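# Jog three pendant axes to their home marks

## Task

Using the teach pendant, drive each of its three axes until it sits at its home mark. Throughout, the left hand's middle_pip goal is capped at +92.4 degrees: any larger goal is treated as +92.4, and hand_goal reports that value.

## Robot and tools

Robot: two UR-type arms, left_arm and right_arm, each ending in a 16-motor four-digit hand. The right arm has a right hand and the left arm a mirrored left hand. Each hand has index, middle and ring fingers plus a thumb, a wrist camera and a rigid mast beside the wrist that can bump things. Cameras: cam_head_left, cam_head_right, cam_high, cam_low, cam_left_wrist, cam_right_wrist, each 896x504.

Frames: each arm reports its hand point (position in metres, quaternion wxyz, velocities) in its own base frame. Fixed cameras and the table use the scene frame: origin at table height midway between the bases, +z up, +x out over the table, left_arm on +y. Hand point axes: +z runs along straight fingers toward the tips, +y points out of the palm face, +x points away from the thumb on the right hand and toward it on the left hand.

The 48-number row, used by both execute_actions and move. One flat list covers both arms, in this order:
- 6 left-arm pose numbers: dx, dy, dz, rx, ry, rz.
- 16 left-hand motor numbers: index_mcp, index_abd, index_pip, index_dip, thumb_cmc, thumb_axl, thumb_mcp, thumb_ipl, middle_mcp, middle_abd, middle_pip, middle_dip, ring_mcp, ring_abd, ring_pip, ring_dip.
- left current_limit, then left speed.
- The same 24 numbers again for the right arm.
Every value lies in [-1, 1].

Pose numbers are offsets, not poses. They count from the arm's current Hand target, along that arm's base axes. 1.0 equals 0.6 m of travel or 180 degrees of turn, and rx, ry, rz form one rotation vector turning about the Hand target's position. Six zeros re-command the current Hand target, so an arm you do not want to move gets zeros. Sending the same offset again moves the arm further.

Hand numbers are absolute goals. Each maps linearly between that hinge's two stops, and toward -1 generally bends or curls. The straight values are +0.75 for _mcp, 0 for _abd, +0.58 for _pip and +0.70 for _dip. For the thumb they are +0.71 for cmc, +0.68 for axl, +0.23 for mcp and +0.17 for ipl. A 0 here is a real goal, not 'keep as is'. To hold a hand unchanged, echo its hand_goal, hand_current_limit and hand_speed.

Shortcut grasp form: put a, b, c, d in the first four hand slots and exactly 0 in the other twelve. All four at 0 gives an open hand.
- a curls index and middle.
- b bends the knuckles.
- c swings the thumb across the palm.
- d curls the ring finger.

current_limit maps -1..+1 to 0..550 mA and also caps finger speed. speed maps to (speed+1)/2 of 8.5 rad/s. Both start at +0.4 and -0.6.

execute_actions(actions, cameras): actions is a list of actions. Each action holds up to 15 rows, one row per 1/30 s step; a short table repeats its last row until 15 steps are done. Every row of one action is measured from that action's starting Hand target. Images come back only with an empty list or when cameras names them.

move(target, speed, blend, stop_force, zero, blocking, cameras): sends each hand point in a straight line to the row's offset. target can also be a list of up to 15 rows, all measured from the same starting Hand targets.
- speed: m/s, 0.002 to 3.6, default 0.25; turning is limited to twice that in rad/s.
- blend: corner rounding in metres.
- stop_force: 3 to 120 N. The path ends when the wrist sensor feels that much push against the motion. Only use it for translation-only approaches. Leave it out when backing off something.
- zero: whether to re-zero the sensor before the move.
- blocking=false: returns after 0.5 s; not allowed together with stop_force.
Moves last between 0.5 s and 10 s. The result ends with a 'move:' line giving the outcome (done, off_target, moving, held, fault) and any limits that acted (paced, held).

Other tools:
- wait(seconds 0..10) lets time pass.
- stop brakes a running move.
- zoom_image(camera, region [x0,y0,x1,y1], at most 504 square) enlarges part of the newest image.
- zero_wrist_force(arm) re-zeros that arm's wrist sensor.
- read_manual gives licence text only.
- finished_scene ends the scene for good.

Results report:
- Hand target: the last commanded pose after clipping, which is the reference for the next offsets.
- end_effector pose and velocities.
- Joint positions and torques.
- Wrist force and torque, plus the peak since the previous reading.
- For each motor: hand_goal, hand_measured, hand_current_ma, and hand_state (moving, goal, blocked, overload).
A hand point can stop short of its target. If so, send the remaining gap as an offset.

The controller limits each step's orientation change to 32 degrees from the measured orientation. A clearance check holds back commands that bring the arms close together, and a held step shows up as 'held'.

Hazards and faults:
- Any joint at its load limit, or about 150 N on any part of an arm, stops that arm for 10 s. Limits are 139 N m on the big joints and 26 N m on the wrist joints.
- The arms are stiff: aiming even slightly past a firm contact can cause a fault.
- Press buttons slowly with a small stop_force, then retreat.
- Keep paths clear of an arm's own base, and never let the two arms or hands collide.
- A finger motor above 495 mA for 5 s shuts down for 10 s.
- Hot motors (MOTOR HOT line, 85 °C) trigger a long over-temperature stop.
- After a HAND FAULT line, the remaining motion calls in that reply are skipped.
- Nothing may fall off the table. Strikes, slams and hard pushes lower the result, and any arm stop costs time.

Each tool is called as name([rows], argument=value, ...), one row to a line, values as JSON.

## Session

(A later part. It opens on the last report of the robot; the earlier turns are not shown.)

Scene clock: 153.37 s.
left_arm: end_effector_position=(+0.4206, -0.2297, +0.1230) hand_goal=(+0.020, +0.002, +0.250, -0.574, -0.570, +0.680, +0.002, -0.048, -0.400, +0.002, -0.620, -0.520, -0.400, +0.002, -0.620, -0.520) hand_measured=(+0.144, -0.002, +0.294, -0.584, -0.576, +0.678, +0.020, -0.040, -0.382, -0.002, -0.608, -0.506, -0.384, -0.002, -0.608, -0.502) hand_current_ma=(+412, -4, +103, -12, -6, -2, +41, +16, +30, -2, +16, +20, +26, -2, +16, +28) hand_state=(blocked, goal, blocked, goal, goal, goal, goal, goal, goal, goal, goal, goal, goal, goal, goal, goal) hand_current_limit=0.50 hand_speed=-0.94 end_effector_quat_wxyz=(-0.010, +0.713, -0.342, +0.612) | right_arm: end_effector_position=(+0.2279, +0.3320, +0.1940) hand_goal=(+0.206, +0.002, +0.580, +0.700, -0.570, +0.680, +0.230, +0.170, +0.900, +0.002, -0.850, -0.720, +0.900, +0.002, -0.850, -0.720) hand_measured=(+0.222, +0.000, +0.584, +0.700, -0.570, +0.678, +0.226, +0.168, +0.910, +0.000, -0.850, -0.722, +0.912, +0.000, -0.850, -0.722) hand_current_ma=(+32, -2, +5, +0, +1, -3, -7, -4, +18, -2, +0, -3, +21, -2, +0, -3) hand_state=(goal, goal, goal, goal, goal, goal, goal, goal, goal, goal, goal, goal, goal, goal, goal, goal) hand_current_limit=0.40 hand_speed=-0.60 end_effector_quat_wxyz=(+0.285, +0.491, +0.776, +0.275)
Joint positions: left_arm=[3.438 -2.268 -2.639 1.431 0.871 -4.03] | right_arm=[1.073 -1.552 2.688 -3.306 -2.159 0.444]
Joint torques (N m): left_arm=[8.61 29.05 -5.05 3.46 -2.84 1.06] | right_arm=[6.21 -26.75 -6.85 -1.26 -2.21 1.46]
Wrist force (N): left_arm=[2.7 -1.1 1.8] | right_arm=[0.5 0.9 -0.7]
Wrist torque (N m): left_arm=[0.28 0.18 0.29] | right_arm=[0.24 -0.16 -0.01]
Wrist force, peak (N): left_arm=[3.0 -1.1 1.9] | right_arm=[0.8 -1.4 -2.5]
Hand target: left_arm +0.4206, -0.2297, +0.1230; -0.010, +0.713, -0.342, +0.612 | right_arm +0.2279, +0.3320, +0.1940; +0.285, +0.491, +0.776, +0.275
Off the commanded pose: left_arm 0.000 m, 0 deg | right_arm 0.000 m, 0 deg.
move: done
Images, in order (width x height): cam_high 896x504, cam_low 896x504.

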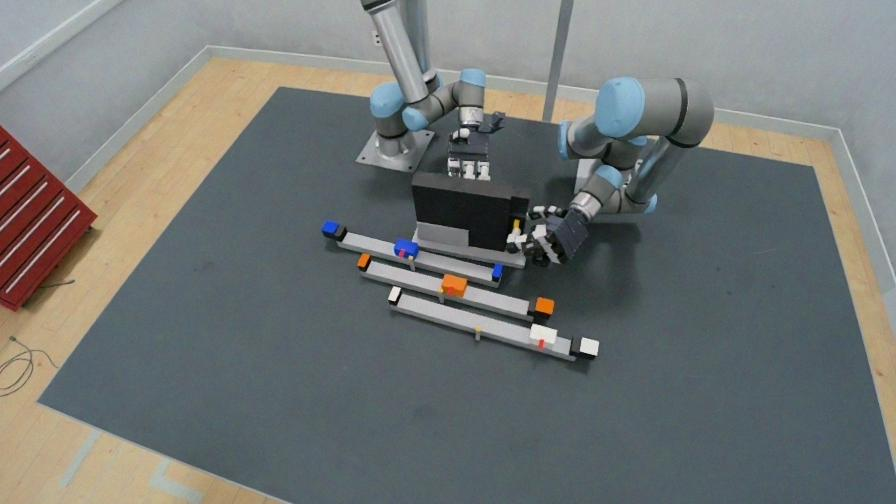

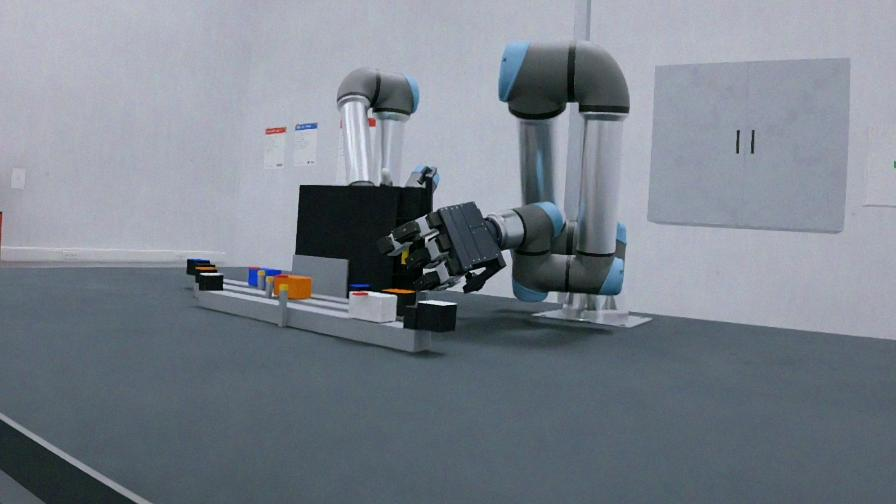

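move(target=[0,0,0,0,0,0, 0.02,0.001,0.25,-0.575,-0.571,0.68,0.001,-0.049,-0.40,0.001,-0.62,-0.52,-0.40,0.001,-0.62,-0.52, 0.5,-0.94, 0.02,0.0009,0,0,0,0, 0.205,0.001,0.58,0.70,-0.57,0.68,0.23,0.17,0.90,0.001,-0.85,-0.72,0.90,0.001,-0.85,-0.72, 0.4,-0.6], speed=0.03, cameras=["cam_high"])

zoom_image(camera="cam_high", region=[390, 230, 430, 280])

wait(seconds=4.2, cameras=["cam_high"])

zoom_image(camera="cam_high", region=[390, 230, 430, 280])

move(target=[0,0,0,0,0,0, 0.02,0.001,0.25,-0.575,-0.571,0.68,0.001,-0.049,-0.40,0.001,-0.62,-0.52,-0.40,0.001,-0.62,-0.52, 0.5,-0.94, -0.02,-0.0009,0,0,0,0, 0.205,0.001,0.58,0.70,-0.57,0.68,0.23,0.17,0.90,0.001,-0.85,-0.72,0.90,0.001,-0.85,-0.72, 0.4,-0.6], speed=0.05, cameras=["cam_high", "cam_low", "cam_right_wrist"])

zoom_image(camera="cam_high", region=[390, 230, 430, 280])

zoom_image(camera="cam_low", region=[240, 255, 320, 305])

Scene clock: 158.27 s.
left_arm: end_effector_position=(+0.4206, -0.2297, +0.1230) hand_goal=(+0.020, +0.002, +0.250, -0.574, -0.570, +0.680, +0.002, -0.048, -0.400, +0.002, -0.620, -0.520, -0.400, +0.002, -0.620, -0.520) hand_measured=(+0.144, -0.002, +0.294, -0.584, -0.576, +0.678, +0.020, -0.040, -0.382, -0.002, -0.608, -0.506, -0.384, -0.002, -0.608, -0.502) hand_current_ma=(+413, -4, +103, -12, -6, -2, +41, +16, +30, -2, +16, +20, +26, -2, +16, +28) hand_state=(blocked, goal, blocked, goal, goal, goal, goal, goal, goal, goal, goal, goal, goal, goal, goal, goal) hand_current_limit=0.50 hand_speed=-0.94 end_effector_quat_wxyz=(-0.010, +0.713, -0.342, +0.612) | right_arm: end_effector_position=(+0.2398, +0.3325, +0.1940) hand_goal=(+0.206, +0.002, +0.580, +0.700, -0.570, +0.680, +0.230, +0.170, +0.900, +0.002, -0.850, -0.720, +0.900, +0.002, -0.850, -0.720) hand_measured=(+0.222, +0.000, +0.584, +0.700, -0.570, +0.678, +0.226, +0.168, +0.910, +0.000, -0.850, -0.722, +0.912, +0.000, -0.850, -0.722) hand_current_ma=(+32, -2, +5, +0, +0, -3, -7, -4, +18, -2, +0, -3, +21, -2, +0, -3) hand_state=(goal, goal, goal, goal, goal, goal, goal, goal, goal, goal, goal, goal, goal, goal, goal, goal) hand_current_limit=0.40 hand_speed=-0.60 end_effector_quat_wxyz=(+0.285, +0.491, +0.776, +0.275)
Joint positions: left_arm=[3.438 -2.268 -2.639 1.431 0.871 -4.03] | right_arm=[1.033 -1.539 2.684 -3.336 -2.137 0.406]
Joint torques (N m): left_arm=[8.69 28.6 -5.74 3.39 -2.86 1.04] | right_arm=[-7.59 -0.21 -19.88 -4.62 0.49 -1.3]
Wrist force (N): left_arm=[2.7 -1.0 1.7] | right_arm=[0.8 -1.2 -2.5]
Wrist torque (N m): left_arm=[0.30 0.19 0.28] | right_arm=[0.28 -0.23 0.11]
Wrist force, peak (N): left_arm=[3.1 -1.2 1.9] | right_arm=[0.8 -1.2 -2.5]
Hand target: left_arm +0.4206, -0.2297, +0.1230; -0.010, +0.713, -0.342, +0.612 | right_arm +0.2399, +0.3325, +0.1940; +0.285, +0.491, +0.776, +0.275
Off the commanded pose: left_arm 0.000 m, 0 deg | right_arm 0.000 m, 0 deg.
move: done
Images, in order (width x height): cam_high 896x504.

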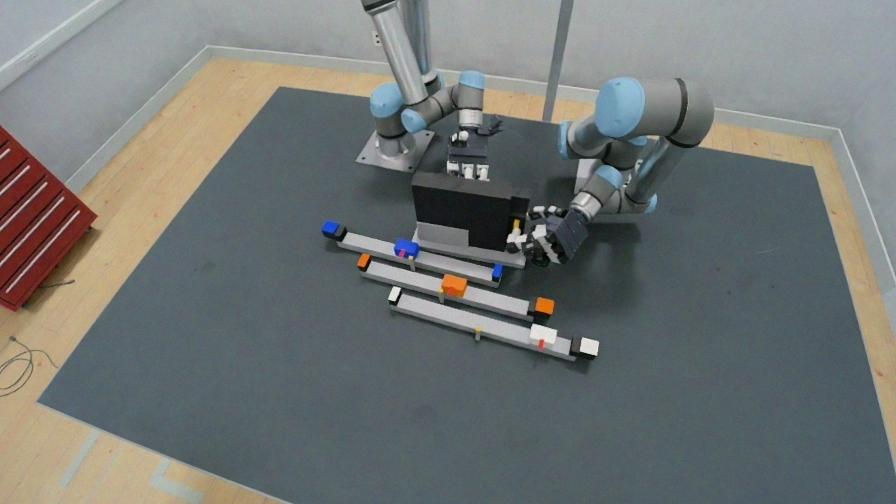

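Scaled by 10.080 from the camera's 896x504 image, which has a finer 1280x720 frame.

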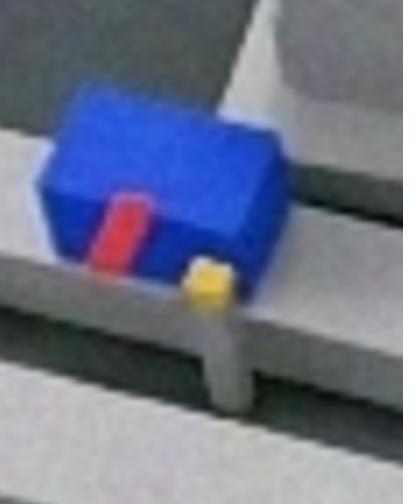

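Scene clock: 162.47 s.
left_arm: end_effector_position=(+0.4206, -0.2297, +0.1230) hand_goal=(+0.020, +0.002, +0.250, -0.574, -0.570, +0.680, +0.002, -0.048, -0.400, +0.002, -0.620, -0.520, -0.400, +0.002, -0.620, -0.520) hand_measured=(+0.144, -0.002, +0.294, -0.584, -0.576, +0.678, +0.020, -0.040, -0.382, -0.002, -0.608, -0.506, -0.384, -0.002, -0.608, -0.502) hand_current_ma=(+413, -4, +103, -12, -6, -2, +41, +16, +30, -2, +16, +20, +26, -2, +16, +28) hand_state=(blocked, goal, blocked, goal, goal, goal, goal, goal, goal, goal, goal, goal, goal, goal, goal, goal) hand_current_limit=0.50 hand_speed=-0.94 end_effector_quat_wxyz=(-0.010, +0.713, -0.342, +0.612) | right_arm: end_effector_position=(+0.2399, +0.3325, +0.1940) hand_goal=(+0.206, +0.002, +0.580, +0.700, -0.570, +0.680, +0.230, +0.170, +0.900, +0.002, -0.850, -0.720, +0.900, +0.002, -0.850, -0.720) hand_measured=(+0.222, +0.000, +0.584, +0.700, -0.570, +0.678, +0.226, +0.168, +0.910, +0.000, -0.850, -0.722, +0.912, +0.000, -0.850, -0.722) hand_current_ma=(+32, -2, +5, +0, +0, -3, -7, -4, +18, -2, +0, -3, +21, -2, +0, -3) hand_state=(goal, goal, goal, goal, goal, goal, goal, goal, goal, goal, goal, goal, goal, goal, goal, goal) hand_current_limit=0.40 hand_speed=-0.60 end_effector_quat_wxyz=(+0.285, +0.491, +0.776, +0.275)
Joint positions: left_arm=[3.438 -2.268 -2.639 1.431 0.871 -4.03] | right_arm=[1.033 -1.539 2.684 -3.336 -2.137 0.405]
Joint torques (N m): left_arm=[9.05 29.21 -5.33 3.38 -2.95 1.04] | right_arm=[-7.17 -0.57 -19.61 -4.79 0.23 -1.38]
Wrist force (N): left_arm=[2.7 -1.1 2.0] | right_arm=[0.7 -1.3 -2.5]
Wrist torque (N m): left_arm=[0.27 0.20 0.28] | right_arm=[0.28 -0.23 0.11]
Wrist force, peak (N): left_arm=[2.9 -1.2 2.1] | right_arm=[0.9 -1.4 -3.0]
Hand target: left_arm +0.4206, -0.2297, +0.1230; -0.010, +0.713, -0.342, +0.612 | right_arm +0.2399, +0.3325, +0.1940; +0.285, +0.491, +0.776, +0.275
Off the commanded pose: left_arm 0.000 m, 0 deg | right_arm 0.000 m, 0 deg.
wait: 4.20 s; at rest by 0.17 s
Images, in order (width x height): cam_high 896x504.

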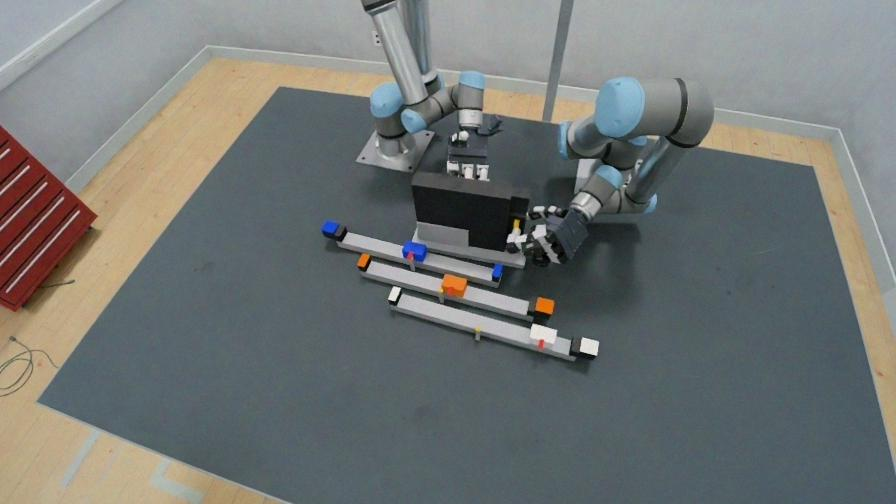

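Scaled by 10.080 from the camera's 896x504 image, which has a finer 1280x720 frame.

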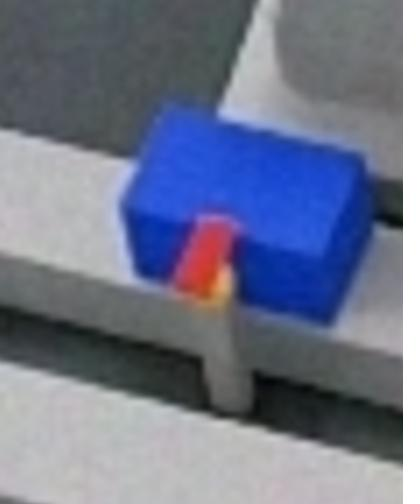

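Scene clock: 163.30 s.
left_arm: end_effector_position=(+0.4206, -0.2297, +0.1230) hand_goal=(+0.020, +0.002, +0.250, -0.574, -0.570, +0.680, +0.002, -0.048, -0.400, +0.002, -0.620, -0.520, -0.400, +0.002, -0.620, -0.520) hand_measured=(+0.144, -0.002, +0.294, -0.584, -0.576, +0.678, +0.020, -0.040, -0.382, -0.002, -0.608, -0.506, -0.384, -0.002, -0.608, -0.502) hand_current_ma=(+412, -4, +103, -12, -6, -2, +41, +16, +30, -2, +16, +20, +26, -2, +16, +28) hand_state=(blocked, goal, blocked, goal, goal, goal, goal, goal, goal, goal, goal, goal, goal, goal, goal, goal) hand_current_limit=0.50 hand_speed=-0.94 end_effector_quat_wxyz=(-0.010, +0.713, -0.342, +0.612) | right_arm: end_effector_position=(+0.2279, +0.3320, +0.1940) hand_goal=(+0.206, +0.002, +0.580, +0.700, -0.570, +0.680, +0.230, +0.170, +0.900, +0.002, -0.850, -0.720, +0.900, +0.002, -0.850, -0.720) hand_measured=(+0.222, +0.000, +0.584, +0.700, -0.570, +0.678, +0.226, +0.168, +0.910, +0.000, -0.850, -0.722, +0.912, +0.000, -0.850, -0.722) hand_current_ma=(+32, -1, +5, +0, +0, -3, -7, -4, +18, -2, +0, -3, +21, -2, +0, -3) hand_state=(goal, goal, goal, goal, goal, goal, goal, goal, goal, goal, goal, goal, goal, goal, goal, goal) hand_current_limit=0.40 hand_speed=-0.60 end_effector_quat_wxyz=(+0.285, +0.491, +0.776, +0.275)
Joint positions: left_arm=[3.438 -2.268 -2.639 1.431 0.871 -4.03] | right_arm=[1.073 -1.552 2.688 -3.306 -2.159 0.444]
Joint torques (N m): left_arm=[9.04 28.42 -4.48 3.34 -2.92 1.15] | right_arm=[6.8 -26.33 -6.89 -1.47 -2.3 1.51]
Wrist force (N): left_arm=[3.1 -1.1 1.9] | right_arm=[0.1 0.4 -0.5]
Wrist torque (N m): left_arm=[0.26 0.14 0.32] | right_arm=[0.18 -0.12 -0.05]
Wrist force, peak (N): left_arm=[3.1 -1.1 1.9] | right_arm=[0.9 -1.4 -2.5]
Hand target: left_arm +0.4206, -0.2297, +0.1230; -0.010, +0.713, -0.342, +0.612 | right_arm +0.2279, +0.3320, +0.1940; +0.285, +0.491, +0.776, +0.275
Off the commanded pose: left_arm 0.000 m, 0 deg | right_arm 0.000 m, 0 deg.
move: done
Images, in order (width x height): cam_high 896x504, cam_low 896x504, cam_right_wrist 896x504.

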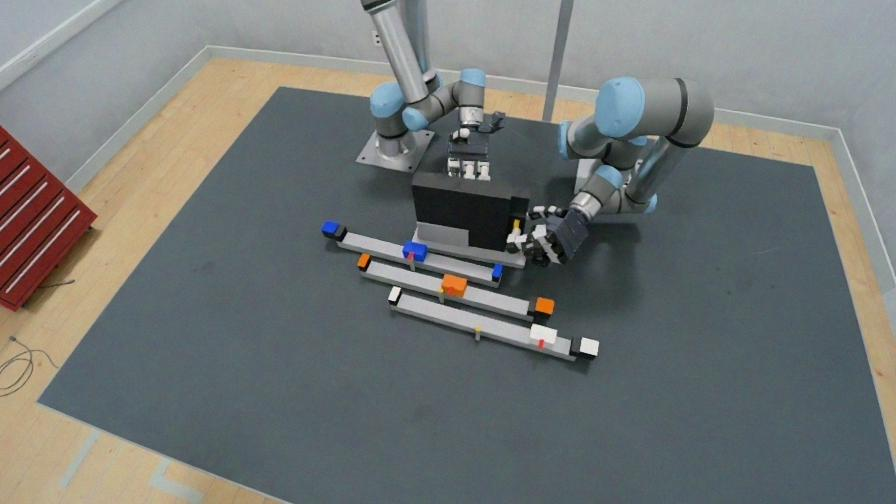

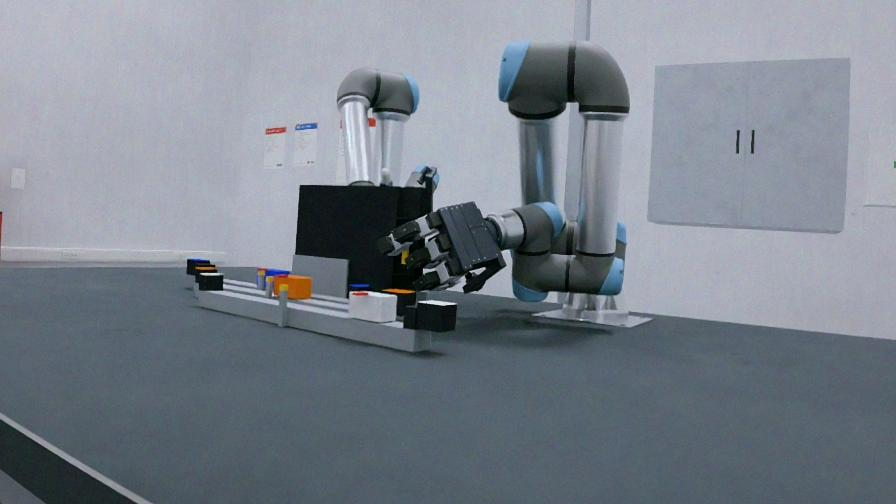

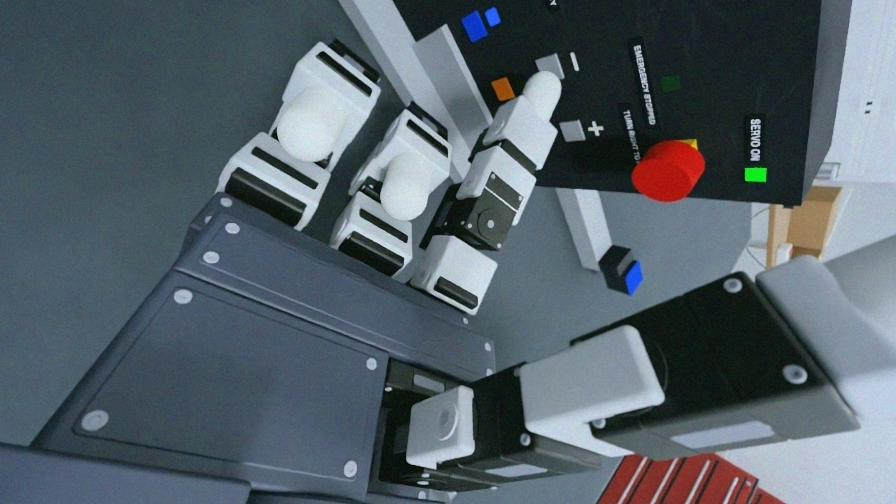

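Scaled by 10.080 from the camera's 896x504 image, which has a finer 1280x720 frame.

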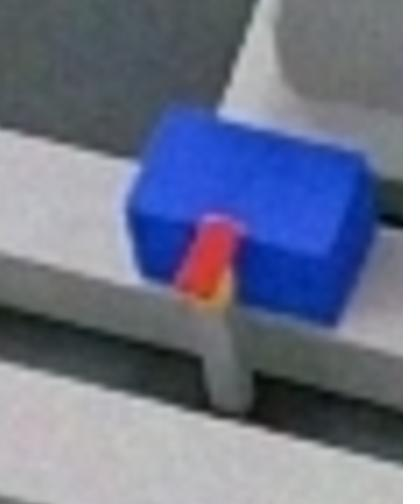

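Scaled by 6.300 from the camera's 896x504 image, which has a finer 1280x720 frame.

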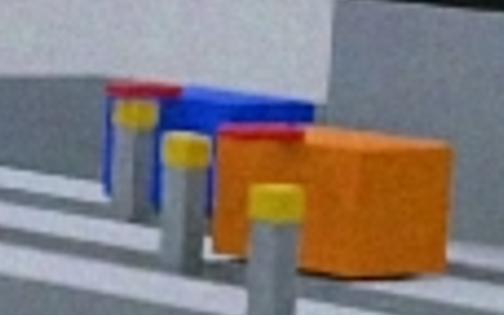

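move(target=[0,0,0,0,0,0, 0.02,0.001,0.25,-0.575,-0.571,0.68,0.001,-0.049,-0.40,0.001,-0.62,-0.52,-0.40,0.001,-0.62,-0.52, 0.5,-0.94, 0.0001,-0.0025,-0.0725,0,0,0, 0.205,0.001,0.58,0.70,-0.57,0.68,0.23,0.17,0.90,0.001,-0.85,-0.72,0.90,0.001,-0.85,-0.72, 0.4,-0.6], speed=0.06, cameras=["cam_right_wrist"])

zoom_image(camera="cam_right_wrist", region=[460, 0, 760, 170])

Scene clock: 171.50 s.
left_arm: end_effector_position=(+0.4206, -0.2297, +0.1230) hand_goal=(+0.020, +0.002, +0.250, -0.574, -0.570, +0.680, +0.002, -0.048, -0.400, +0.002, -0.620, -0.520, -0.400, +0.002, -0.620, -0.520) hand_measured=(+0.144, -0.002, +0.294, -0.584, -0.576, +0.678, +0.020, -0.040, -0.382, -0.002, -0.608, -0.506, -0.384, -0.002, -0.608, -0.502) hand_current_ma=(+412, -4, +103, -12, -6, -2, +41, +16, +30, -2, +16, +20, +26, -2, +16, +28) hand_state=(blocked, goal, blocked, goal, goal, goal, goal, goal, goal, goal, goal, goal, goal, goal, goal, goal) hand_current_limit=0.50 hand_speed=-0.94 end_effector_quat_wxyz=(-0.010, +0.713, -0.342, +0.612) | right_arm: end_effector_position=(+0.2279, +0.3305, +0.1505) hand_goal=(+0.206, +0.002, +0.580, +0.700, -0.570, +0.680, +0.230, +0.170, +0.900, +0.002, -0.850, -0.720, +0.900, +0.002, -0.850, -0.720) hand_measured=(+0.222, +0.000, +0.584, +0.700, -0.570, +0.678, +0.226, +0.168, +0.910, +0.000, -0.850, -0.722, +0.912, +0.000, -0.850, -0.722) hand_current_ma=(+32, -1, +5, +0, +0, -3, -7, -4, +18, -2, +0, -3, +21, -2, +0, -3) hand_state=(goal, goal, goal, goal, goal, goal, goal, goal, goal, goal, goal, goal, goal, goal, goal, goal) hand_current_limit=0.40 hand_speed=-0.60 end_effector_quat_wxyz=(+0.285, +0.491, +0.776, +0.275)
Joint positions: left_arm=[3.438 -2.268 -2.639 1.431 0.871 -4.03] | right_arm=[1.07 -1.323 2.722 -3.57 -2.158 0.441]
Joint torques (N m): left_arm=[8.62 28.41 -4.79 3.41 -2.8 1.27] | right_arm=[-6.88 -5.54 -0.88 -4.55 -2.13 -1.36]
Wrist force (N): left_arm=[2.9 -1.2 1.8] | right_arm=[0.5 0.3 -0.5]
Wrist torque (N m): left_arm=[0.27 0.17 0.30] | right_arm=[0.18 -0.19 0.07]
Wrist force, peak (N): left_arm=[2.9 -1.4 1.9] | right_arm=[0.3 1.0 -0.7]
Hand target: left_arm +0.4206, -0.2297, +0.1230; -0.010, +0.713, -0.342, +0.612 | right_arm +0.2279, +0.3305, +0.1505; +0.285, +0.491, +0.776, +0.275
Off the commanded pose: left_arm 0.000 m, 0 deg | right_arm 0.000 m, 0 deg.
move: done
Images, in order (width x height): cam_right_wrist 896x504.

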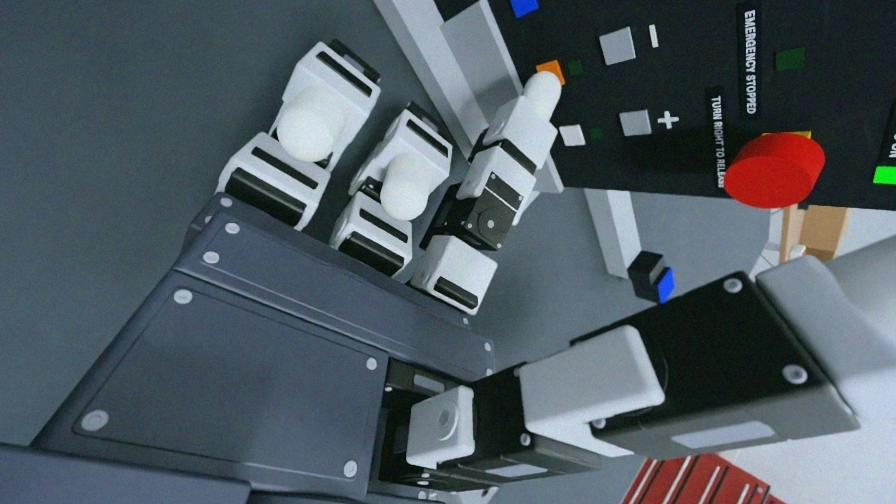

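Scaled by 1.680 from the camera's 896x504 image, which has a finer 1280x720 frame.

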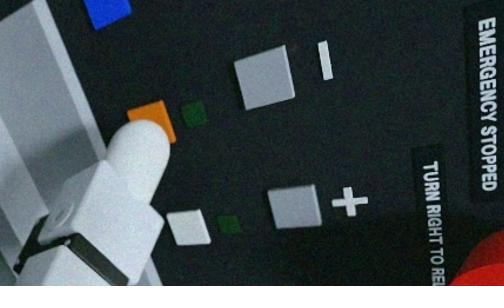

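move(target=[0,0,0,0,0,0, 0.02,0.001,0.25,-0.575,-0.571,0.68,0.001,-0.049,-0.40,0.001,-0.62,-0.52,-0.40,0.001,-0.62,-0.52, 0.5,-0.94, 0.025,0.0011,0,0,0,0, 0.205,0.001,0.58,0.70,-0.57,0.68,0.23,0.17,0.90,0.001,-0.85,-0.72,0.90,0.001,-0.85,-0.72, 0.4,-0.6], speed=0.012, stop_force=4, cameras=["cam_right_wrist"])

move(target=[0,0,0,0,0,0, 0.02,0.001,0.25,-0.575,-0.571,0.68,0.001,-0.049,-0.40,0.001,-0.62,-0.52,-0.40,0.001,-0.62,-0.52, 0.5,-0.94, -0.02,-0.0009,0,0,0,0, 0.205,0.001,0.58,0.70,-0.57,0.68,0.23,0.17,0.90,0.001,-0.85,-0.72,0.90,0.001,-0.85,-0.72, 0.4,-0.6], speed=0.05, cameras=["cam_right_wrist"])

zoom_image(camera="cam_right_wrist", region=[460, 0, 760, 170])

Scene clock: 174.47 s.
left_arm: end_effector_position=(+0.4206, -0.2297, +0.1230) hand_goal=(+0.020, +0.002, +0.250, -0.574, -0.570, +0.680, +0.002, -0.048, -0.400, +0.002, -0.620, -0.520, -0.400, +0.002, -0.620, -0.520) hand_measured=(+0.144, -0.002, +0.294, -0.584, -0.576, +0.678, +0.020, -0.040, -0.382, -0.002, -0.608, -0.506, -0.384, -0.002, -0.608, -0.502) hand_current_ma=(+412, -4, +103, -12, -6, -2, +41, +16, +30, -2, +16, +20, +26, -2, +16, +28) hand_state=(blocked, goal, blocked, goal, goal, goal, goal, goal, goal, goal, goal, goal, goal, goal, goal, goal) hand_current_limit=0.50 hand_speed=-0.94 end_effector_quat_wxyz=(-0.010, +0.713, -0.342, +0.612) | right_arm: end_effector_position=(+0.2401, +0.3310, +0.1505) hand_goal=(+0.206, +0.002, +0.580, +0.700, -0.570, +0.680, +0.230, +0.170, +0.900, +0.002, -0.850, -0.720, +0.900, +0.002, -0.850, -0.720) hand_measured=(+0.222, -0.002, +0.584, +0.700, -0.570, +0.678, +0.226, +0.168, +0.910, +0.000, -0.850, -0.722, +0.912, +0.000, -0.850, -0.722) hand_current_ma=(+31, -3, +5, +0, +0, -3, -7, -4, +18, -2, +0, -3, +21, -2, +0, -3) hand_state=(goal, goal, goal, goal, goal, goal, goal, goal, goal, goal, goal, goal, goal, goal, goal, goal) hand_current_limit=0.40 hand_speed=-0.60 end_effector_quat_wxyz=(+0.285, +0.491, +0.776, +0.275)
Joint positions: left_arm=[3.438 -2.268 -2.639 1.431 0.871 -4.03] | right_arm=[1.03 -1.311 2.716 -3.598 -2.135 0.402]
Joint torques (N m): left_arm=[9.07 28.31 -4.63 3.36 -2.96 1.07] | right_arm=[5.74 -32.13 -2.19 -1.7 -2.31 1.44]
Wrist force (N): left_arm=[2.8 -1.3 1.8] | right_arm=[0.9 -2.9 -4.4]
Wrist torque (N m): left_arm=[0.24 0.18 0.29] | right_arm=[0.37 -0.33 0.10]
Wrist force, peak (N): left_arm=[3.2 -1.2 1.8] | right_arm=[1.1 -8.0 -9.8]
Hand target: left_arm +0.4206, -0.2297, +0.1230; -0.010, +0.713, -0.342, +0.612 | right_arm +0.2401, +0.3310, +0.1505; +0.285, +0.491, +0.776, +0.275 (not the last commanded pose)
Off the commanded pose: left_arm 0.000 m, 0 deg | right_arm 0.003 m, 0 deg.
move: contact (right_arm)
Images, in order (width x height): cam_right_wrist 896x504.

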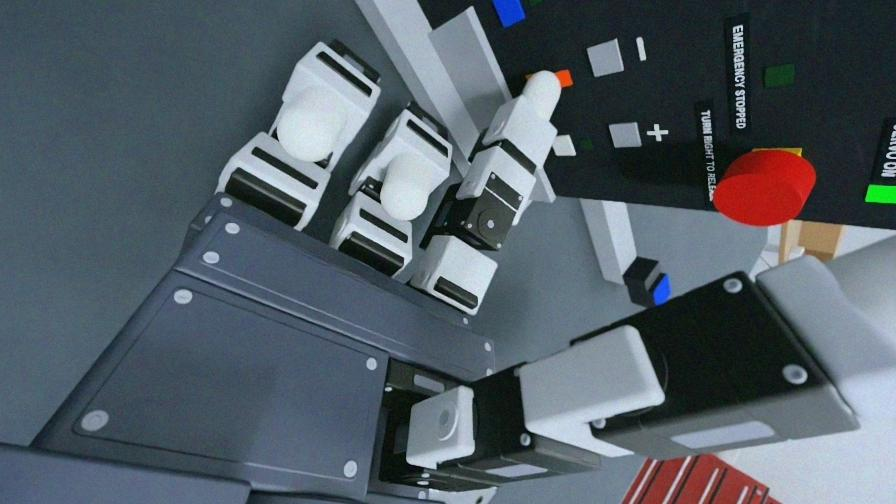

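Scene clock: 175.30 s.
left_arm: end_effector_position=(+0.4206, -0.2297, +0.1230) hand_goal=(+0.020, +0.002, +0.250, -0.574, -0.570, +0.680, +0.002, -0.048, -0.400, +0.002, -0.620, -0.520, -0.400, +0.002, -0.620, -0.520) hand_measured=(+0.144, -0.002, +0.294, -0.584, -0.576, +0.678, +0.020, -0.040, -0.382, -0.002, -0.608, -0.506, -0.384, -0.002, -0.608, -0.502) hand_current_ma=(+413, -4, +103, -12, -6, -2, +41, +16, +30, -2, +16, +20, +26, -2, +16, +28) hand_state=(blocked, goal, blocked, goal, goal, goal, goal, goal, goal, goal, goal, goal, goal, goal, goal, goal) hand_current_limit=0.50 hand_speed=-0.94 end_effector_quat_wxyz=(-0.010, +0.713, -0.342, +0.612) | right_arm: end_effector_position=(+0.2281, +0.3305, +0.1505) hand_goal=(+0.206, +0.002, +0.580, +0.700, -0.570, +0.680, +0.230, +0.170, +0.900, +0.002, -0.850, -0.720, +0.900, +0.002, -0.850, -0.720) hand_measured=(+0.222, +0.000, +0.584, +0.700, -0.570, +0.678, +0.226, +0.168, +0.910, +0.000, -0.850, -0.722, +0.912, +0.000, -0.850, -0.722) hand_current_ma=(+31, -2, +5, +0, +0, -3, -7, -4, +18, -2, +0, -3, +21, -2, +0, -3) hand_state=(goal, goal, goal, goal, goal, goal, goal, goal, goal, goal, goal, goal, goal, goal, goal, goal) hand_current_limit=0.40 hand_speed=-0.60 end_effector_quat_wxyz=(+0.285, +0.491, +0.776, +0.275)
Joint positions: left_arm=[3.438 -2.268 -2.639 1.431 0.871 -4.03] | right_arm=[1.069 -1.322 2.722 -3.57 -2.158 0.441]
Joint torques (N m): left_arm=[7.88 29.12 -5.03 3.32 -2.92 1.32] | right_arm=[6.52 -31.58 -0.85 -1.51 -2.1 1.47]
Wrist force (N): left_arm=[2.7 -1.3 1.7] | right_arm=[0.4 0.4 -0.7]
Wrist torque (N m): left_arm=[0.26 0.19 0.28] | right_arm=[0.20 -0.19 -0.02]
Wrist force, peak (N): left_arm=[3.1 -1.2 1.9] | right_arm=[0.8 -2.8 -4.2]
Hand target: left_arm +0.4206, -0.2297, +0.1230; -0.010, +0.713, -0.342, +0.612 | right_arm +0.2281, +0.3305, +0.1505; +0.285, +0.491, +0.776, +0.275
Off the commanded pose: left_arm 0.000 m, 0 deg | right_arm 0.000 m, 0 deg.
move: done
Images, in order (width x height): cam_right_wrist 896x504.

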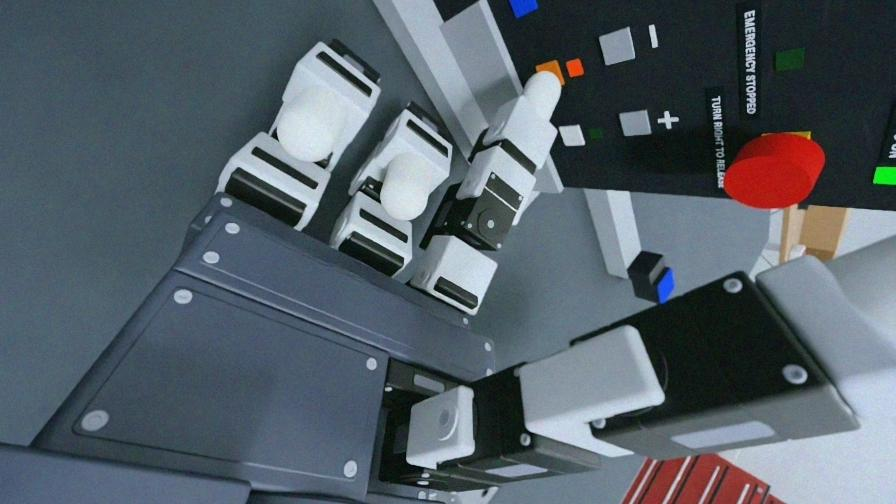

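Scaled by 1.680 from the camera's 896x504 image, which has a finer 1280x720 frame.

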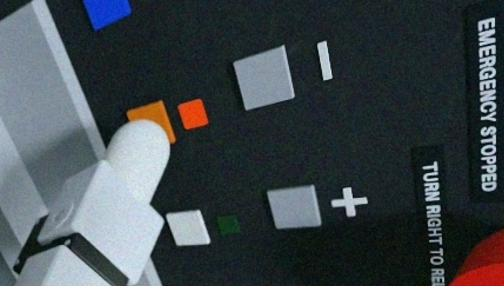

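move(target=[0,0,0,0,0,0, 0.02,0.001,0.25,-0.575,-0.571,0.68,0.001,-0.049,-0.40,0.001,-0.62,-0.52,-0.40,0.001,-0.62,-0.52, 0.5,-0.94, 0.0031,-0.0708,0.0725,0,0,0, 0.205,0.001,0.58,0.70,-0.57,0.68,0.23,0.17,0.90,0.001,-0.85,-0.72,0.90,0.001,-0.85,-0.72, 0.4,-0.6], speed=0.06, cameras=["cam_right_wrist"])

move(target=[0,0,0,0,0,0, 0.02,0.001,0.25,-0.575,-0.571,0.68,0.001,-0.049,-0.40,0.001,-0.62,-0.52,-0.40,0.001,-0.62,-0.52, 0.5,-0.94, 0.02,0.0009,0,0,0,0, 0.205,0.001,0.58,0.70,-0.57,0.68,0.23,0.17,0.90,0.001,-0.85,-0.72,0.90,0.001,-0.85,-0.72, 0.4,-0.6], speed=0.03, cameras=["cam_high"])

zoom_image(camera="cam_high", region=[430, 265, 480, 315])

wait(seconds=2.0, cameras=["cam_high"])

zoom_image(camera="cam_high", region=[430, 265, 480, 315])

move(target=[0,0,0,0,0,0, 0.02,0.001,0.25,-0.575,-0.571,0.68,0.001,-0.049,-0.40,0.001,-0.62,-0.52,-0.40,0.001,-0.62,-0.52, 0.5,-0.94, -0.02,-0.0009,0,0,0,0, 0.205,0.001,0.58,0.70,-0.57,0.68,0.23,0.17,0.90,0.001,-0.85,-0.72,0.90,0.001,-0.85,-0.72, 0.4,-0.6], speed=0.05, cameras=["cam_high", "cam_right_wrist"])

zoom_image(camera="cam_high", region=[430, 265, 480, 315])

Scene clock: 179.10 s.
left_arm: end_effector_position=(+0.4206, -0.2297, +0.1230) hand_goal=(+0.020, +0.002, +0.250, -0.574, -0.570, +0.680, +0.002, -0.048, -0.400, +0.002, -0.620, -0.520, -0.400, +0.002, -0.620, -0.520) hand_measured=(+0.144, -0.002, +0.294, -0.584, -0.576, +0.678, +0.020, -0.040, -0.382, -0.002, -0.608, -0.506, -0.384, -0.002, -0.608, -0.502) hand_current_ma=(+413, -4, +103, -12, -6, -2, +41, +16, +30, -2, +16, +20, +26, -2, +16, +28) hand_state=(blocked, goal, blocked, goal, goal, goal, goal, goal, goal, goal, goal, goal, goal, goal, goal, goal) hand_current_limit=0.50 hand_speed=-0.94 end_effector_quat_wxyz=(-0.010, +0.713, -0.342, +0.612) | right_arm: end_effector_position=(+0.2299, +0.2880, +0.1940) hand_goal=(+0.206, +0.002, +0.580, +0.700, -0.570, +0.680, +0.230, +0.170, +0.900, +0.002, -0.850, -0.720, +0.900, +0.002, -0.850, -0.720) hand_measured=(+0.222, +0.000, +0.584, +0.700, -0.570, +0.678, +0.226, +0.168, +0.910, +0.000, -0.850, -0.722, +0.912, +0.000, -0.850, -0.722) hand_current_ma=(+31, -2, +5, +0, +0, -3, -7, -4, +18, -2, +0, -3, +21, -2, +0, -3) hand_state=(goal, goal, goal, goal, goal, goal, goal, goal, goal, goal, goal, goal, goal, goal, goal, goal) hand_current_limit=0.40 hand_speed=-0.60 end_effector_quat_wxyz=(+0.285, +0.491, +0.776, +0.275)
Joint positions: left_arm=[3.438 -2.268 -2.639 1.431 0.871 -4.03] | right_arm=[0.965 -1.647 2.804 -3.38 -2.096 0.341]
Joint torques (N m): left_arm=[9.21 28.71 -4.69 3.25 -2.94 1.2] | right_arm=[-7.11 -21.85 -6.03 -1.53 0.58 -1.3]
Wrist force (N): left_arm=[2.9 -1.0 1.9] | right_arm=[0.6 0.3 -0.2]
Wrist torque (N m): left_arm=[0.28 0.16 0.30] | right_arm=[0.09 -0.18 0.06]
Wrist force, peak (N): left_arm=[3.1 -1.2 2.0] | right_arm=[0.6 0.5 -0.8]
Hand target: left_arm +0.4206, -0.2297, +0.1230; -0.010, +0.713, -0.342, +0.612 | right_arm +0.2299, +0.2880, +0.1940; +0.285, +0.491, +0.776, +0.275
Off the commanded pose: left_arm 0.000 m, 0 deg | right_arm 0.000 m, 0 deg.
move: done
Images, in order (width x height): cam_right_wrist 896x504.

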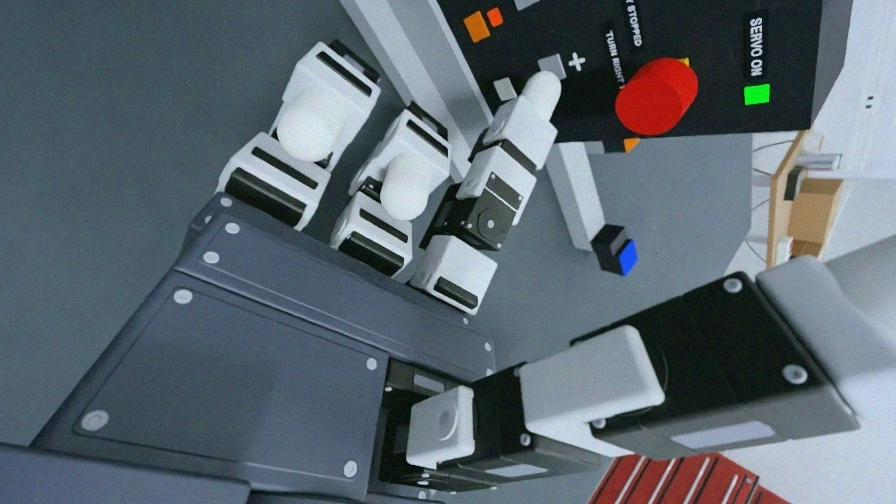

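Scene clock: 179.97 s.
left_arm: end_effector_position=(+0.4206, -0.2297, +0.1230) hand_goal=(+0.020, +0.002, +0.250, -0.574, -0.570, +0.680, +0.002, -0.048, -0.400, +0.002, -0.620, -0.520, -0.400, +0.002, -0.620, -0.520) hand_measured=(+0.144, -0.002, +0.294, -0.584, -0.576, +0.678, +0.020, -0.040, -0.382, -0.002, -0.608, -0.506, -0.384, -0.002, -0.608, -0.502) hand_current_ma=(+413, -4, +103, -12, -6, -2, +41, +16, +30, -2, +16, +20, +26, -2, +16, +28) hand_state=(blocked, goal, blocked, goal, goal, goal, goal, goal, goal, goal, goal, goal, goal, goal, goal, goal) hand_current_limit=0.50 hand_speed=-0.94 end_effector_quat_wxyz=(-0.010, +0.713, -0.342, +0.612) | right_arm: end_effector_position=(+0.2419, +0.2886, +0.1940) hand_goal=(+0.206, +0.002, +0.580, +0.700, -0.570, +0.680, +0.230, +0.170, +0.900, +0.002, -0.850, -0.720, +0.900, +0.002, -0.850, -0.720) hand_measured=(+0.222, +0.000, +0.584, +0.700, -0.570, +0.678, +0.226, +0.168, +0.910, +0.000, -0.850, -0.722, +0.912, +0.000, -0.850, -0.722) hand_current_ma=(+31, -2, +5, +0, +0, -3, -7, -4, +18, -2, +0, -3, +21, -2, +0, -3) hand_state=(goal, goal, goal, goal, goal, goal, goal, goal, goal, goal, goal, goal, goal, goal, goal, goal) hand_current_limit=0.40 hand_speed=-0.60 end_effector_quat_wxyz=(+0.285, +0.491, +0.776, +0.275)
Joint positions: left_arm=[3.438 -2.268 -2.639 1.431 0.871 -4.03] | right_arm=[0.919 -1.63 2.799 -3.413 -2.068 0.3]
Joint torques (N m): left_arm=[8.68 28.3 -4.88 3.22 -2.91 1.14] | right_arm=[-6.87 4.06 -18.96 -4.77 0.78 -1.18]
Wrist force (N): left_arm=[2.7 -1.2 1.8] | right_arm=[0.0 0.2 -0.5]
Wrist torque (N m): left_arm=[0.26 0.19 0.29] | right_arm=[0.11 -0.11 0.03]
Wrist force, peak (N): left_arm=[3.1 -0.9 2.0] | right_arm=[0.7 -0.1 -0.4]
Hand target: left_arm +0.4206, -0.2297, +0.1230; -0.010, +0.713, -0.342, +0.612 | right_arm +0.2419, +0.2886, +0.1940; +0.285, +0.491, +0.776, +0.275
Off the commanded pose: left_arm 0.000 m, 0 deg | right_arm 0.000 m, 0 deg.
move: done
Images, in order (width x height): cam_high 896x504.

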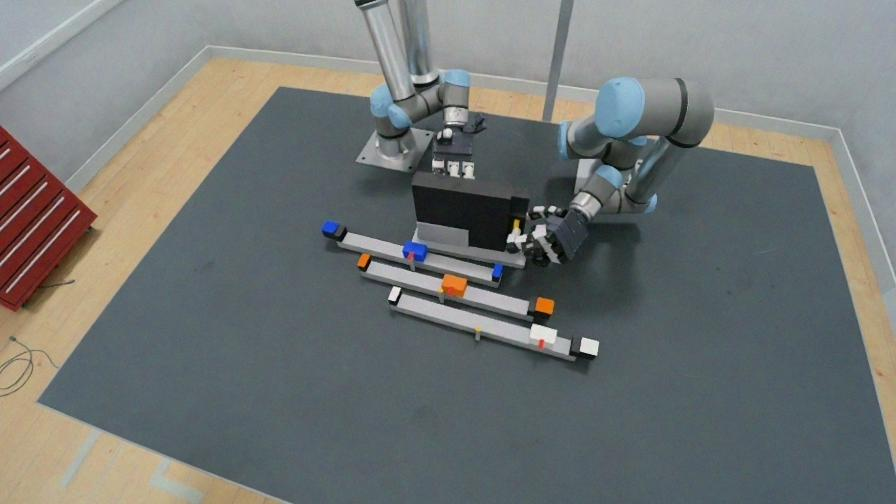

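Scaled by 10.080 from the camera's 896x504 image, which has a finer 1280x720 frame.

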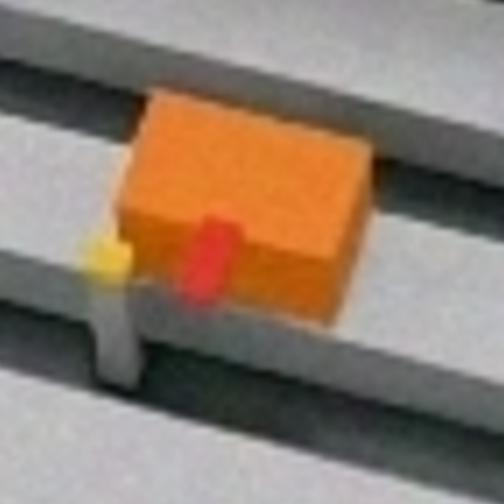

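Scene clock: 181.97 s.
left_arm: end_effector_position=(+0.4206, -0.2297, +0.1230) hand_goal=(+0.020, +0.002, +0.250, -0.574, -0.570, +0.680, +0.002, -0.048, -0.400, +0.002, -0.620, -0.520, -0.400, +0.002, -0.620, -0.520) hand_measured=(+0.144, -0.002, +0.294, -0.584, -0.576, +0.678, +0.020, -0.040, -0.382, -0.002, -0.608, -0.506, -0.384, -0.002, -0.608, -0.502) hand_current_ma=(+413, -4, +103, -12, -6, -2, +41, +16, +30, -2, +16, +20, +26, -2, +16, +28) hand_state=(blocked, goal, blocked, goal, goal, goal, goal, goal, goal, goal, goal, goal, goal, goal, goal, goal) hand_current_limit=0.50 hand_speed=-0.94 end_effector_quat_wxyz=(-0.010, +0.713, -0.342, +0.612) | right_arm: end_effector_position=(+0.2419, +0.2886, +0.1940) hand_goal=(+0.206, +0.002, +0.580, +0.700, -0.570, +0.680, +0.230, +0.170, +0.900, +0.002, -0.850, -0.720, +0.900, +0.002, -0.850, -0.720) hand_measured=(+0.222, +0.000, +0.584, +0.700, -0.570, +0.678, +0.226, +0.168, +0.910, +0.000, -0.850, -0.722, +0.912, +0.000, -0.850, -0.722) hand_current_ma=(+31, -2, +5, +0, +0, -3, -7, -4, +18, -2, +0, -3, +21, -2, +0, -3) hand_state=(goal, goal, goal, goal, goal, goal, goal, goal, goal, goal, goal, goal, goal, goal, goal, goal) hand_current_limit=0.40 hand_speed=-0.60 end_effector_quat_wxyz=(+0.285, +0.491, +0.776, +0.275)
Joint positions: left_arm=[3.438 -2.268 -2.639 1.431 0.871 -4.03] | right_arm=[0.919 -1.63 2.799 -3.413 -2.068 0.3]
Joint torques (N m): left_arm=[8.71 28.86 -4.18 3.22 -2.89 1.11] | right_arm=[-6.23 4.38 -18.5 -4.67 0.65 -1.33]
Wrist force (N): left_arm=[2.7 -1.0 1.8] | right_arm=[0.2 0.2 -0.4]
Wrist torque (N m): left_arm=[0.29 0.19 0.28] | right_arm=[0.10 -0.14 0.04]
Wrist force, peak (N): left_arm=[3.1 -1.0 2.0] | right_arm=[0.1 0.2 -0.7]
Hand target: left_arm +0.4206, -0.2297, +0.1230; -0.010, +0.713, -0.342, +0.612 | right_arm +0.2419, +0.2886, +0.1940; +0.285, +0.491, +0.776, +0.275
Off the commanded pose: left_arm 0.000 m, 0 deg | right_arm 0.000 m, 0 deg.
wait: 2.00 s; at rest by 0.17 s
Images, in order (width x height): cam_high 896x504.

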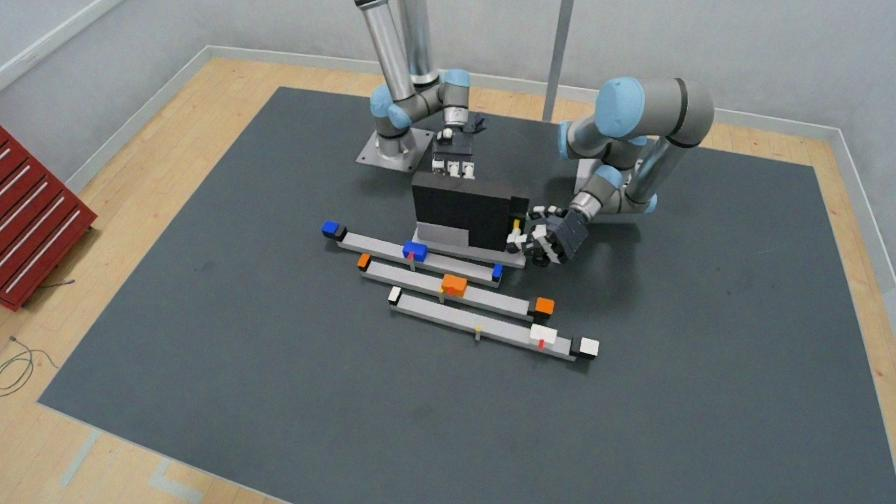

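Scaled by 10.080 from the camera's 896x504 image, which has a finer 1280x720 frame.

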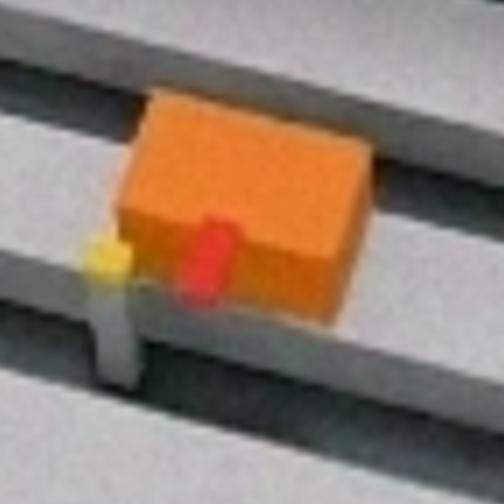

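Scene clock: 182.83 s.
left_arm: end_effector_position=(+0.4206, -0.2297, +0.1230) hand_goal=(+0.020, +0.002, +0.250, -0.574, -0.570, +0.680, +0.002, -0.048, -0.400, +0.002, -0.620, -0.520, -0.400, +0.002, -0.620, -0.520) hand_measured=(+0.144, -0.002, +0.294, -0.584, -0.576, +0.678, +0.020, -0.040, -0.382, -0.002, -0.608, -0.506, -0.384, -0.002, -0.608, -0.502) hand_current_ma=(+413, -4, +103, -12, -6, -2, +41, +16, +30, -2, +16, +20, +26, -2, +16, +28) hand_state=(blocked, goal, blocked, goal, goal, goal, goal, goal, goal, goal, goal, goal, goal, goal, goal, goal) hand_current_limit=0.50 hand_speed=-0.94 end_effector_quat_wxyz=(-0.010, +0.713, -0.342, +0.612) | right_arm: end_effector_position=(+0.2299, +0.2880, +0.1940) hand_goal=(+0.206, +0.002, +0.580, +0.700, -0.570, +0.680, +0.230, +0.170, +0.900, +0.002, -0.850, -0.720, +0.900, +0.002, -0.850, -0.720) hand_measured=(+0.222, +0.000, +0.584, +0.700, -0.570, +0.678, +0.226, +0.168, +0.910, +0.000, -0.850, -0.722, +0.912, +0.000, -0.850, -0.722) hand_current_ma=(+31, -2, +5, +0, +0, -3, -7, -4, +18, -2, +0, -3, +21, -2, +0, -3) hand_state=(goal, goal, goal, goal, goal, goal, goal, goal, goal, goal, goal, goal, goal, goal, goal, goal) hand_current_limit=0.40 hand_speed=-0.60 end_effector_quat_wxyz=(+0.285, +0.491, +0.776, +0.275)
Joint positions: left_arm=[3.438 -2.268 -2.639 1.431 0.871 -4.03] | right_arm=[0.965 -1.648 2.804 -3.38 -2.096 0.341]
Joint torques (N m): left_arm=[9.16 28.78 -5.22 3.27 -2.97 1.06] | right_arm=[5.9 -21.43 -9.78 -1.45 -2.1 1.6]
Wrist force (N): left_arm=[2.9 -1.2 2.0] | right_arm=[0.3 0.2 -0.2]
Wrist torque (N m): left_arm=[0.24 0.17 0.30] | right_arm=[0.07 -0.15 -0.05]
Wrist force, peak (N): left_arm=[3.1 -1.2 1.7] | right_arm=[0.2 0.5 -0.7]
Hand target: left_arm +0.4206, -0.2297, +0.1230; -0.010, +0.713, -0.342, +0.612 | right_arm +0.2299, +0.2880, +0.1940; +0.285, +0.491, +0.776, +0.275
Off the commanded pose: left_arm 0.000 m, 0 deg | right_arm 0.000 m, 0 deg.
move: done
Images, in order (width x height): cam_high 896x504, cam_right_wrist 896x504.

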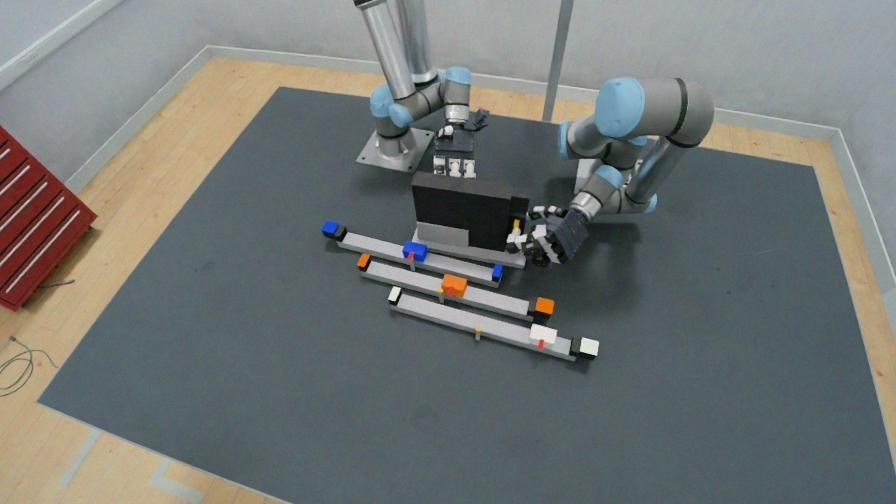

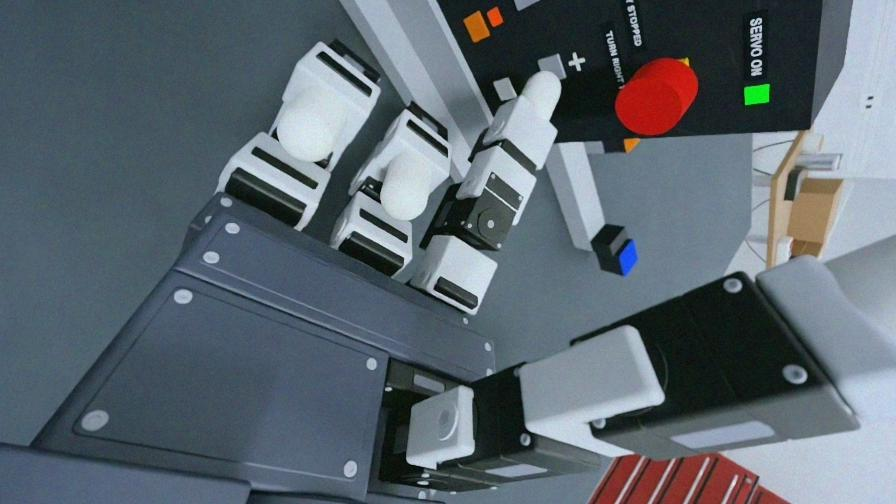

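Scaled by 10.080 from the camera's 896x504 image, which has a finer 1280x720 frame.

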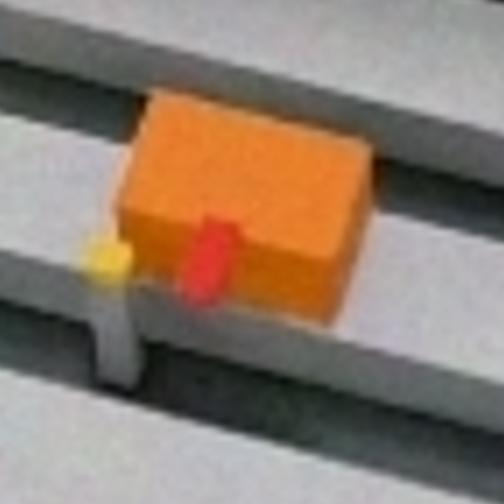

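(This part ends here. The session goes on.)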